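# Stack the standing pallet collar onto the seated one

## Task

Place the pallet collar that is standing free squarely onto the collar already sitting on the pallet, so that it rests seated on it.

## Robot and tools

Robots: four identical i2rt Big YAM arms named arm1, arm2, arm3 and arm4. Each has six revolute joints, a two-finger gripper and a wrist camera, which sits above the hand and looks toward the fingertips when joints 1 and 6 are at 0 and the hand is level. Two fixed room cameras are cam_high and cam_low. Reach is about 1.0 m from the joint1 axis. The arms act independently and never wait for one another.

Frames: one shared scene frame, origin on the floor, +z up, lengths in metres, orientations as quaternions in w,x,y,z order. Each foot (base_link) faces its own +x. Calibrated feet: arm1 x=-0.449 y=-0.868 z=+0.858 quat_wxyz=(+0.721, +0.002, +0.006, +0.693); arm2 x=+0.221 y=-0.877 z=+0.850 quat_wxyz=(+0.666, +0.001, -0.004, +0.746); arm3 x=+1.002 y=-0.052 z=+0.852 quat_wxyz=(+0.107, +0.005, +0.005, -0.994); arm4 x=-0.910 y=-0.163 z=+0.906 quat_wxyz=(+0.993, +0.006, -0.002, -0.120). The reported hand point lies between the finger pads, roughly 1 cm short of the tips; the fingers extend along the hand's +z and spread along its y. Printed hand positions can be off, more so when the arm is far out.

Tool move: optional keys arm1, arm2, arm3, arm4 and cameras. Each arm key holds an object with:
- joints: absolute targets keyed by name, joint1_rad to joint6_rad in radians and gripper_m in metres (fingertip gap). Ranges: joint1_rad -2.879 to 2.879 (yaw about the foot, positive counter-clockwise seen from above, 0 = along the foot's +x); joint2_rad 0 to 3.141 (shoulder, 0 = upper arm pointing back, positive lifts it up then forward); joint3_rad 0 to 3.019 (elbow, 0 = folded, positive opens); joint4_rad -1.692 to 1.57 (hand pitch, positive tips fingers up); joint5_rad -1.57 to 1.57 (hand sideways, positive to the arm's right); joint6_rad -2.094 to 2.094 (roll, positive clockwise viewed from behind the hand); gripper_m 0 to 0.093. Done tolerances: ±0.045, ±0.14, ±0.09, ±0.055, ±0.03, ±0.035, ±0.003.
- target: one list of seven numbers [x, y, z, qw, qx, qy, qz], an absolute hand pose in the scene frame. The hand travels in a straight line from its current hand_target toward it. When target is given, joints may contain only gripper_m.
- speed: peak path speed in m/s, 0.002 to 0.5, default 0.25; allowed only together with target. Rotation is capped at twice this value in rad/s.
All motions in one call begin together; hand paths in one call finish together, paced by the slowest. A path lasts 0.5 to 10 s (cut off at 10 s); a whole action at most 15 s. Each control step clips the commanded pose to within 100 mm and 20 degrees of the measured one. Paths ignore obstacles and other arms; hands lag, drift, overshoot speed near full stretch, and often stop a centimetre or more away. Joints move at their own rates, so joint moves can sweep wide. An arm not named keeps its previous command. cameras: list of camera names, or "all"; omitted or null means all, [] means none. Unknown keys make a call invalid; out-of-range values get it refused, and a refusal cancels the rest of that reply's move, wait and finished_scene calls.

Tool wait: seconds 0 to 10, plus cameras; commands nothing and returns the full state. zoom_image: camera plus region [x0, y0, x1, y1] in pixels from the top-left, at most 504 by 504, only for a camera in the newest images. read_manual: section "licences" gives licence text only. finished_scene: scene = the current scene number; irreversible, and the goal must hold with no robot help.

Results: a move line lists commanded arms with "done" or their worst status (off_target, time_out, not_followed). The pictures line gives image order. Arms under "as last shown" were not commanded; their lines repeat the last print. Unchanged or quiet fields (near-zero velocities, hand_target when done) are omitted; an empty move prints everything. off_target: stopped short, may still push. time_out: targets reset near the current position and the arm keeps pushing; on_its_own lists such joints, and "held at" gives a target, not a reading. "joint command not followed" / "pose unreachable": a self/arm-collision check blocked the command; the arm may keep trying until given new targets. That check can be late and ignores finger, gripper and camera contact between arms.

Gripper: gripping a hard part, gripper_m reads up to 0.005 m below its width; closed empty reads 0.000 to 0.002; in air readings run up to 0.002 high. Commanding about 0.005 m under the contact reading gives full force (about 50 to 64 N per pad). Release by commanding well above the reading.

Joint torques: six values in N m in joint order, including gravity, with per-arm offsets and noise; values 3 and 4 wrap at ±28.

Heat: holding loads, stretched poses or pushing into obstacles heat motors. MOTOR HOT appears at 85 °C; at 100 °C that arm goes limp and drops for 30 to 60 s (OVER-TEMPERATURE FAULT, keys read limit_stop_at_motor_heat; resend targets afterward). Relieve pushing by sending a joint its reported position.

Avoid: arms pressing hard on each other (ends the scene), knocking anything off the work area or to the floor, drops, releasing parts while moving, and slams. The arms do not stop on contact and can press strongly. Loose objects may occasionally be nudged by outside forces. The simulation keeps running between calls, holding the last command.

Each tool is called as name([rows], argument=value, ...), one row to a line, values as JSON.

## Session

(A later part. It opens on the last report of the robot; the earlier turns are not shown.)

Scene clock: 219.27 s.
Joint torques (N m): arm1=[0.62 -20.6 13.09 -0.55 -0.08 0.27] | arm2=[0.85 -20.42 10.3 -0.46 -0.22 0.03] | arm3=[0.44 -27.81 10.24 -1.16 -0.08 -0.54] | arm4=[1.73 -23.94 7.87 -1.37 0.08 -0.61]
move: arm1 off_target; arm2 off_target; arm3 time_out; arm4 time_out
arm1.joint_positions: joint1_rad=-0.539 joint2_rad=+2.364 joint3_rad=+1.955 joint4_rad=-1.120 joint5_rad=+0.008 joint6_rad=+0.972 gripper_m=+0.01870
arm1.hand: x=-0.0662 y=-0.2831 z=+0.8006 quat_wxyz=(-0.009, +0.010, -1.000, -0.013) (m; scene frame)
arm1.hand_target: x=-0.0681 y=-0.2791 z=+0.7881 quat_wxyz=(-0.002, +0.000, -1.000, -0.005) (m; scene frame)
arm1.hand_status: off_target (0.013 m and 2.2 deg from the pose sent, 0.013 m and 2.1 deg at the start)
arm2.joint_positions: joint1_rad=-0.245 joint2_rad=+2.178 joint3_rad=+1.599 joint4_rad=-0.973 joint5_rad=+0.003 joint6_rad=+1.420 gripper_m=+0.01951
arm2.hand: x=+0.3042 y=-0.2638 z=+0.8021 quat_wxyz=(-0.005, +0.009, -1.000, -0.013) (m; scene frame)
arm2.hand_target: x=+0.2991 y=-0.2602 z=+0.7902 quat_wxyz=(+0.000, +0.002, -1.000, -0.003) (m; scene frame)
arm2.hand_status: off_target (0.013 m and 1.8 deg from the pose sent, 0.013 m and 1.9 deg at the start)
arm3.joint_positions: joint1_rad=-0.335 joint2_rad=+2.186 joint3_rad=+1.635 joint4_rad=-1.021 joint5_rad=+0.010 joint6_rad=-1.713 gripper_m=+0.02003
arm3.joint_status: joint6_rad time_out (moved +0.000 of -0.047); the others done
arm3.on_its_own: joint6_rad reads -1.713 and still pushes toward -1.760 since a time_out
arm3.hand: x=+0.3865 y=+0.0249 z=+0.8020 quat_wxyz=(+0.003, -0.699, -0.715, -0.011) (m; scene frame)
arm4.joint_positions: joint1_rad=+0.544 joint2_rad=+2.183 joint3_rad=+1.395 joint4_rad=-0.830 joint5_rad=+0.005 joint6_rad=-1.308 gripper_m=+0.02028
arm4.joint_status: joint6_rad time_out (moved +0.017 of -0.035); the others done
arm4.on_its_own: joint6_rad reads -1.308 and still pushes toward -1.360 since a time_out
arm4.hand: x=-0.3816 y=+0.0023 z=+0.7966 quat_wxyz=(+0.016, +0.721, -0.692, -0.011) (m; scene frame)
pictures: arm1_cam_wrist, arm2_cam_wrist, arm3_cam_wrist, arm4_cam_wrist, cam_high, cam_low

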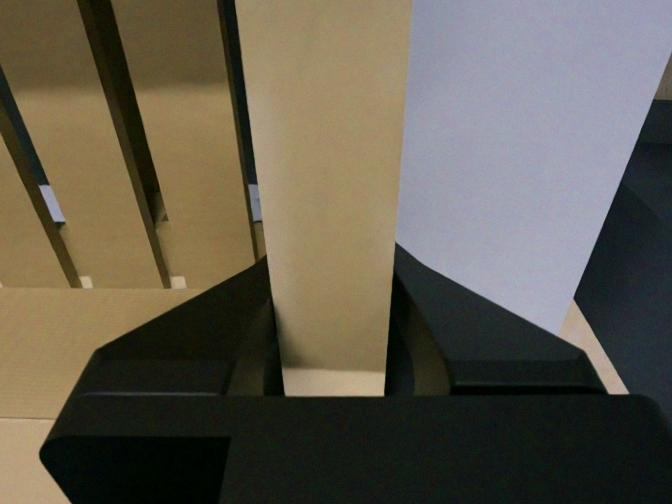

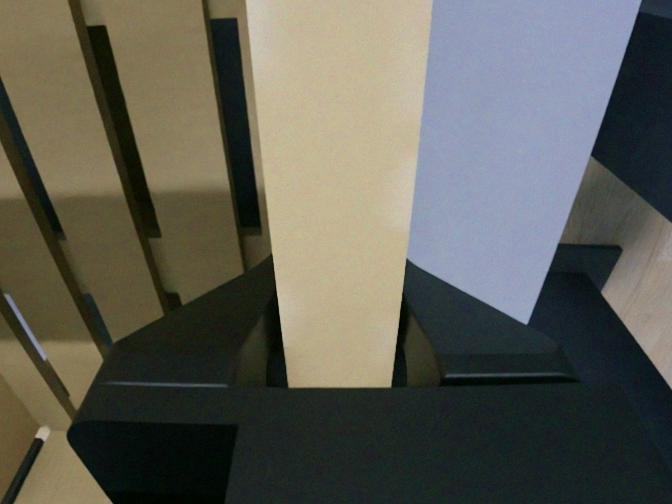

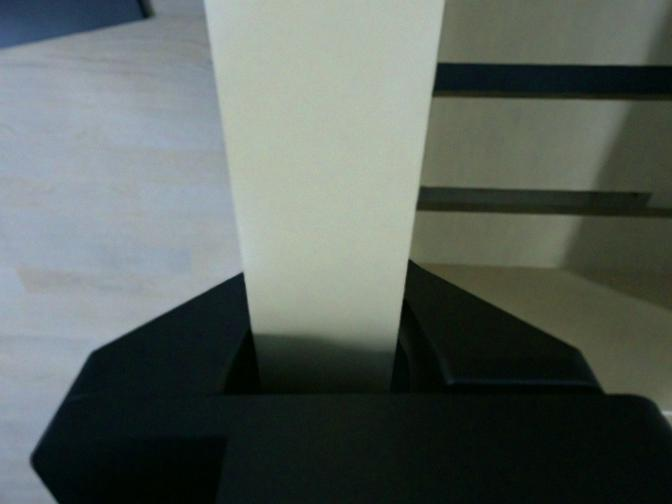

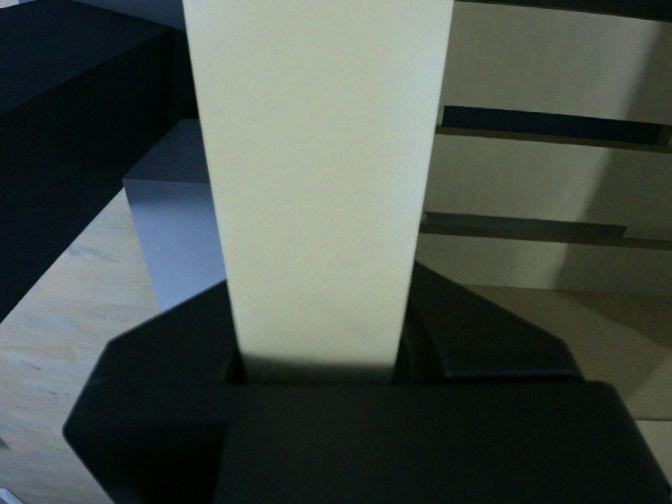

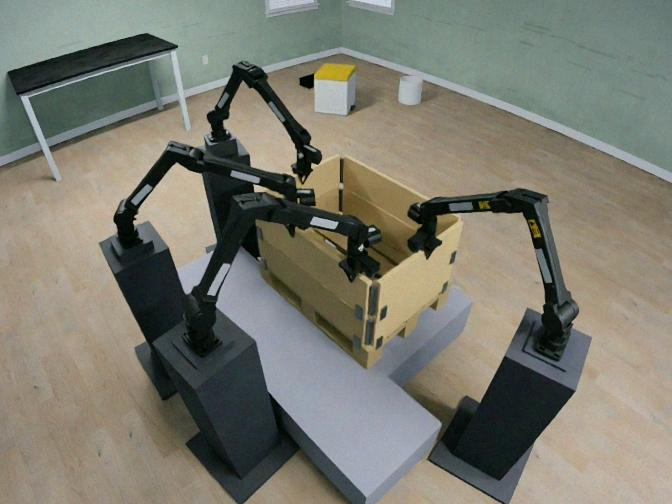

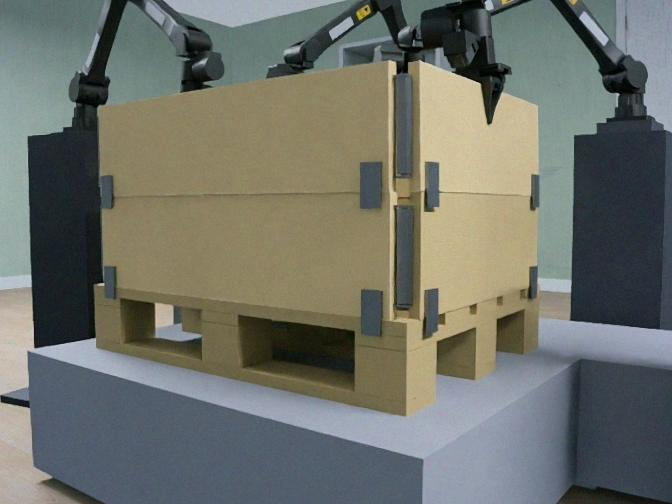

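Seated. Release.

move(arm1={"joints":{"gripper_m":0.05}}, arm2={"joints":{"gripper_m":0.05}}, arm3={"joints":{"gripper_m":0.05}}, arm4={"joints":{"gripper_m":0.05}})

Scene clock: 222.17 s.
Joint torques (N m): arm1=[0.56 -22.24 12.9 -0.43 -0.06 0.13] | arm2=[0.67 -21.54 10.14 -0.38 -0.08 -0.05] | arm3=[0.44 -18.67 10.17 0.06 -0.09 -0.23] | arm4=[1.55 -20.48 8.23 -0.1 -0.02 -0.24]
move: arm1 done; arm2 done; arm3 done; arm4 done
arm1.joint_positions: joint1_rad=-0.539 joint2_rad=+2.385 joint3_rad=+1.955 joint4_rad=-1.136 joint5_rad=+0.006 joint6_rad=+0.986 gripper_m=+0.04991
arm1.joint_status: all done
arm1.hand: x=-0.0707 y=-0.2894 z=+0.7867 quat_wxyz=(+0.001, +0.003, -1.000, +0.002) (m; scene frame)
arm2.joint_positions: joint1_rad=-0.243 joint2_rad=+2.191 joint3_rad=+1.600 joint4_rad=-0.980 joint5_rad=-0.010 joint6_rad=+1.430 gripper_m=+0.04994
arm2.joint_status: all done
arm2.hand: x=+0.2997 y=-0.2671 z=+0.7948 quat_wxyz=(+0.003, +0.006, -1.000, -0.004) (m; scene frame)
arm3.joint_positions: joint1_rad=-0.335 joint2_rad=+2.087 joint3_rad=+1.645 joint4_rad=-1.067 joint5_rad=+0.015 joint6_rad=-1.743 gripper_m=+0.04996
arm3.joint_status: all done
arm3.hand: x=+0.3792 y=+0.0258 z=+0.8643 quat_wxyz=(+0.029, -0.688, -0.725, +0.005) (m; scene frame)
arm4.joint_positions: joint1_rad=+0.550 joint2_rad=+2.136 joint3_rad=+1.395 joint4_rad=-0.881 joint5_rad=+0.017 joint6_rad=-1.348 gripper_m=+0.04994
arm4.joint_status: all done
arm4.on_its_own: joint6_rad moved -0.040 to your old target -1.360
arm4.hand: x=-0.3836 y=+0.0032 z=+0.8223 quat_wxyz=(+0.020, +0.737, -0.675, -0.007) (m; scene frame)
pictures: arm1_cam_wrist, arm2_cam_wrist, arm3_cam_wrist, arm4_cam_wrist, cam_high, cam_low

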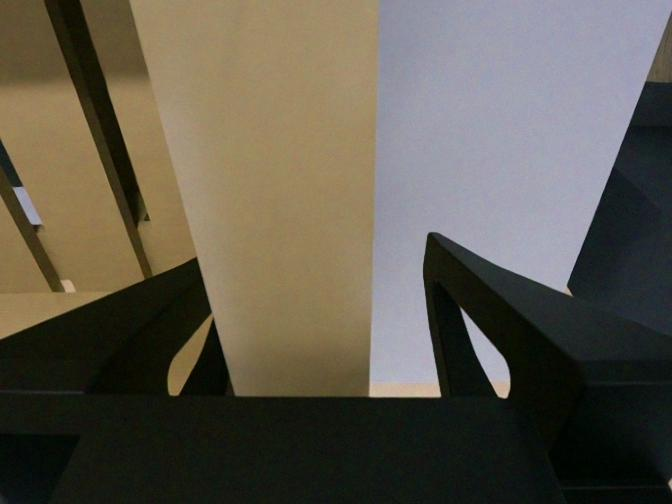

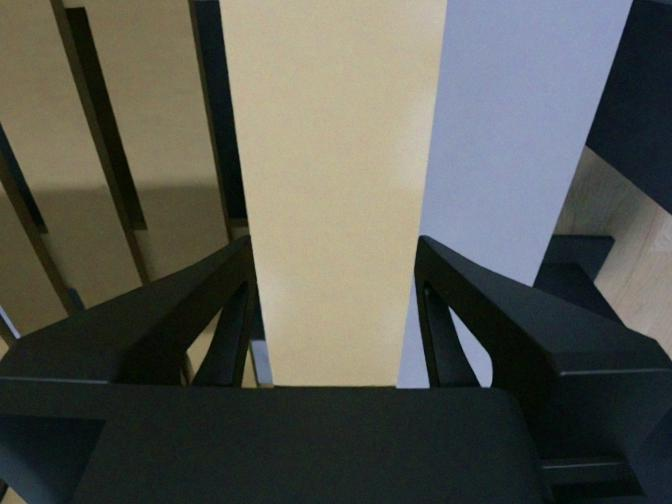

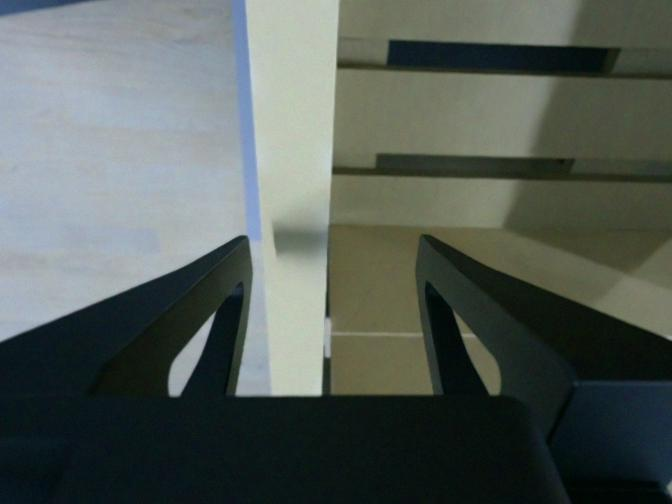

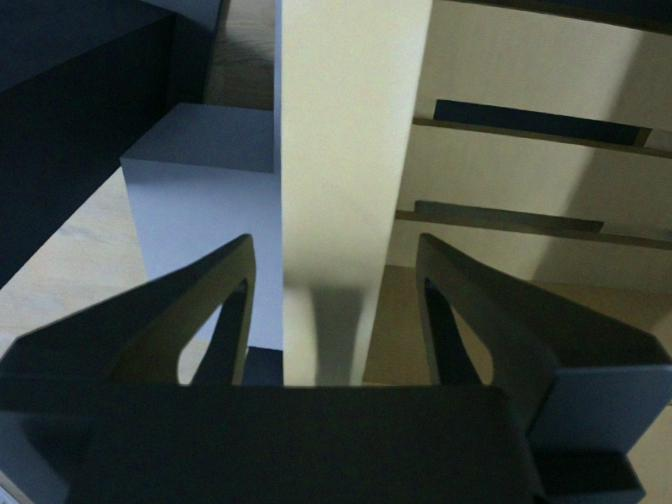

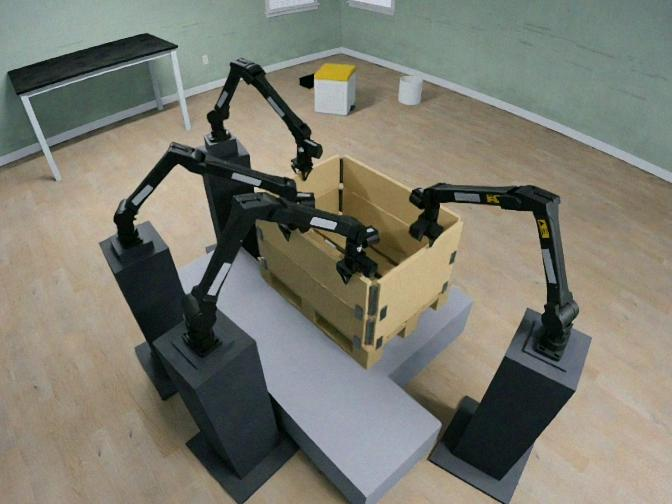

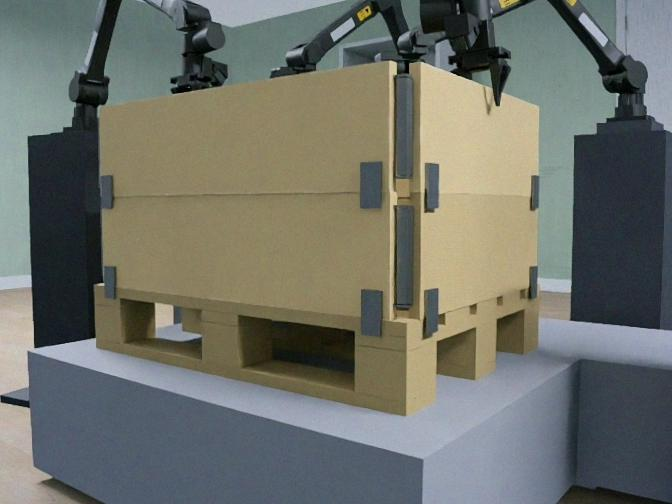

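move(arm1={"target":[-0.070,-0.272,0.93,0,0.0,1,0],"joints":{"gripper_m":0.07},"speed":0.1}, arm2={"target":[0.299,-0.260,0.93,0,-0.002,1,0],"joints":{"gripper_m":0.07},"speed":0.1}, arm3={"target":[0.379,0.027,0.96,0.03,-0.688,-0.725,0.005],"joints":{"gripper_m":0.07},"speed":0.1}, arm4={"target":[-0.378,0.005,0.96,0.01,0.737,-0.675,0],"joints":{"gripper_m":0.07},"speed":0.1})

zoom_image(camera="cam_low", region=[90, 0, 590, 350])

zoom_image(camera="cam_high", region=[220, 120, 500, 380])

Scene clock: 230.47 s.
Joint torques (N m): arm1=[1.32 -25 16.31 -0.51 0 0.14] | arm2=[0.56 -23.77 12.46 -0.44 0.19 -0.06] | arm3=[0.91 -20.42 12 -0.01 -0.06 -0.1] | arm4=[0.73 -19.55 12.44 -0.14 0.04 -0.08]
Motor temperatures (°C): arm1=[30 50 48 29 30 27 31] | arm2=[30 38 38 29 29 26 30] | arm3=[27 62 59 32 28 29 30] | arm4=[32 47 50 28 35 32 32]
move: arm1 off_target; arm2 off_target; arm3 off_target; arm4 off_target
arm1.joint_positions: joint1_rad=-0.539 joint2_rad=+2.308 joint3_rad=+2.103 joint4_rad=-1.427 joint5_rad=+0.006 joint6_rad=+0.995 gripper_m=+0.06989
arm1.joint_status: all done
arm1.hand: x=-0.0733 y=-0.2947 z=+0.8925 quat_wxyz=(+0.020, -0.001, -0.999, +0.030) (m; scene frame)
arm1.hand_target: x=-0.0712 y=-0.2739 z=+0.9302 quat_wxyz=(+0.000, +0.000, -1.000, -0.001) (m; scene frame)
arm1.hand_status: off_target (0.044 m and 4.1 deg from the pose sent, 0.144 m and 0.5 deg at the start)
arm2.joint_positions: joint1_rad=-0.243 joint2_rad=+2.064 joint3_rad=+1.712 joint4_rad=-1.269 joint5_rad=-0.006 joint6_rad=+1.430 gripper_m=+0.06991
arm2.joint_status: all done
arm2.hand: x=+0.2992 y=-0.2749 z=+0.9089 quat_wxyz=(+0.004, +0.006, -1.000, +0.021) (m; scene frame)
arm2.hand_target: x=+0.2990 y=-0.2608 z=+0.9303 quat_wxyz=(+0.000, +0.002, -1.000, +0.000) (m; scene frame)
arm2.hand_status: off_target (0.026 m and 2.5 deg from the pose sent, 0.135 m and 0.7 deg at the start)
arm3.joint_positions: joint1_rad=-0.335 joint2_rad=+2.007 joint3_rad=+1.718 joint4_rad=-1.265 joint5_rad=+0.015 joint6_rad=-1.743 gripper_m=+0.06994
arm3.joint_status: all done
arm3.hand: x=+0.3928 y=+0.0233 z=+0.9375 quat_wxyz=(+0.012, -0.688, -0.725, -0.008) (m; scene frame)
arm3.hand_target: x=+0.3798 y=+0.0269 z=+0.9603 quat_wxyz=(+0.030, -0.688, -0.725, +0.005) (m; scene frame)
arm3.hand_status: off_target (0.027 m and 2.6 deg from the pose sent, 0.096 m and 0.1 deg at the start)
arm4.joint_positions: joint1_rad=+0.550 joint2_rad=+1.954 joint3_rad=+1.435 joint4_rad=-1.134 joint5_rad=+0.017 joint6_rad=-1.349 gripper_m=+0.06992
arm4.joint_status: all done
arm4.hand: x=-0.3969 y=-0.0022 z=+0.9334 quat_wxyz=(+0.033, +0.738, -0.674, -0.015) (m; scene frame)
arm4.hand_target: x=-0.3790 y=+0.0047 z=+0.9602 quat_wxyz=(+0.010, +0.738, -0.675, +0.000) (m; scene frame)
arm4.hand_status: off_target (0.033 m and 3.2 deg from the pose sent, 0.138 m and 1.4 deg at the start)
pictures: arm1_cam_wrist, arm2_cam_wrist, arm3_cam_wrist, arm4_cam_wrist, cam_high, cam_low

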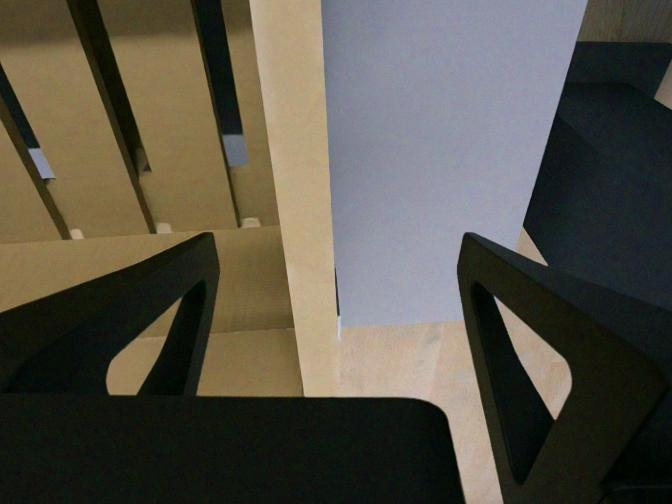

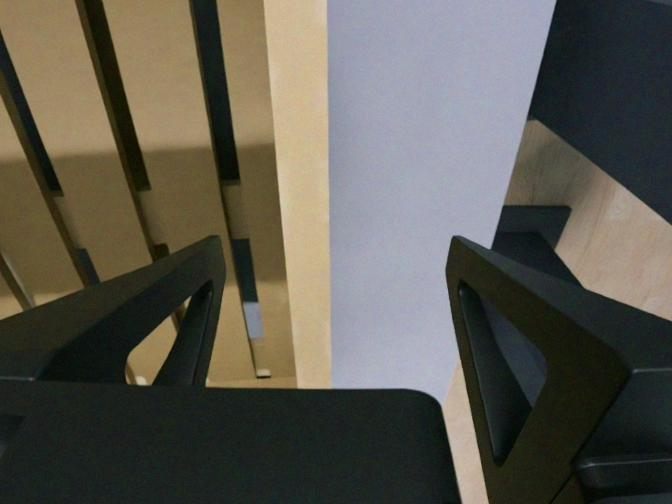

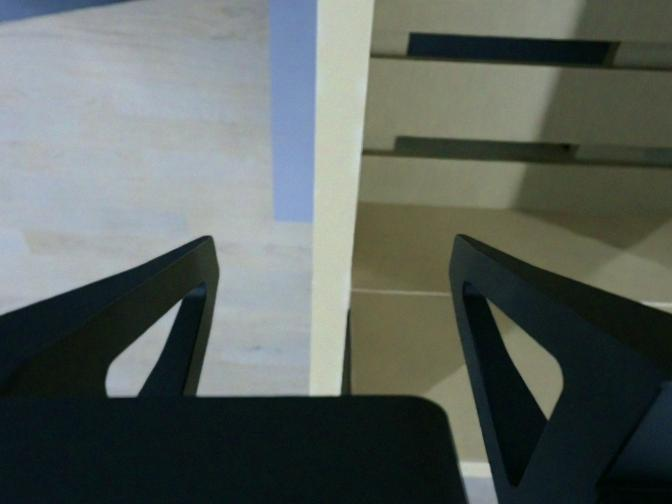

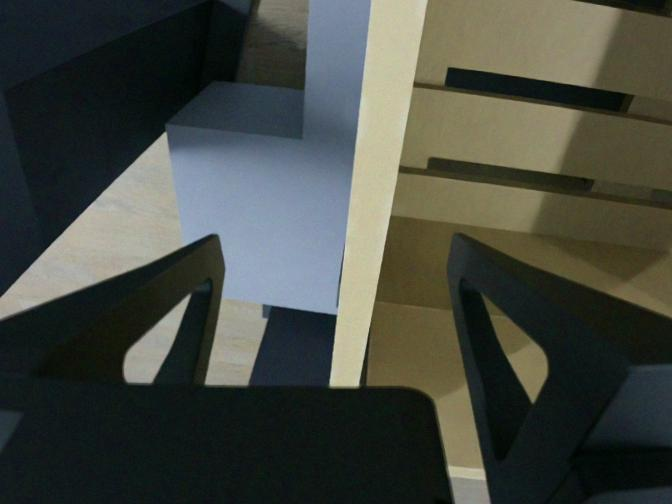

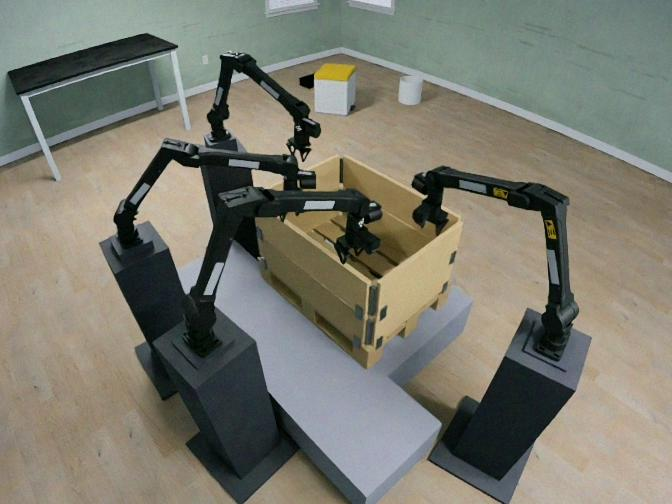

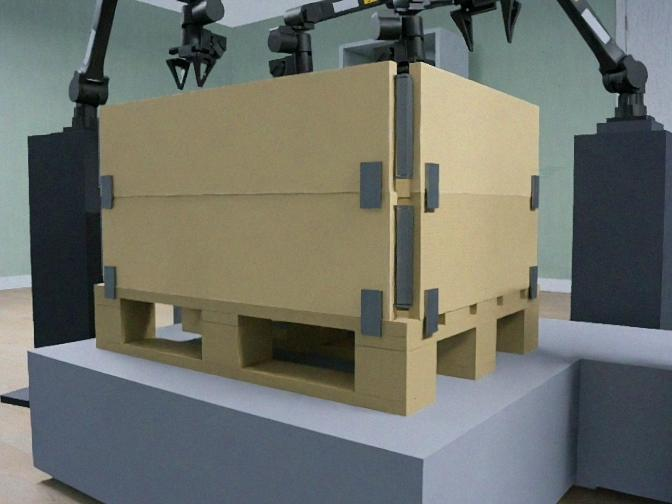

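Scaled by 1.008 from the camera's 672x504 image, which has a finer 960x720 frame.

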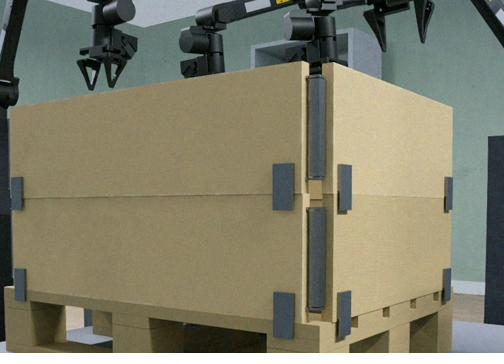

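Scaled by 1.800 from the camera's 672x504 image, which has a finer 960x720 frame.

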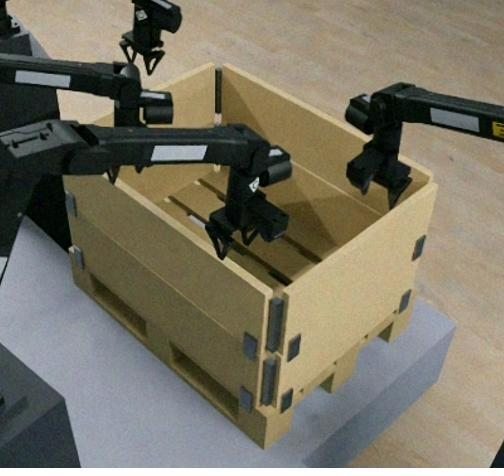

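finished_scene(scene=2)

The scene is finished: the task was done.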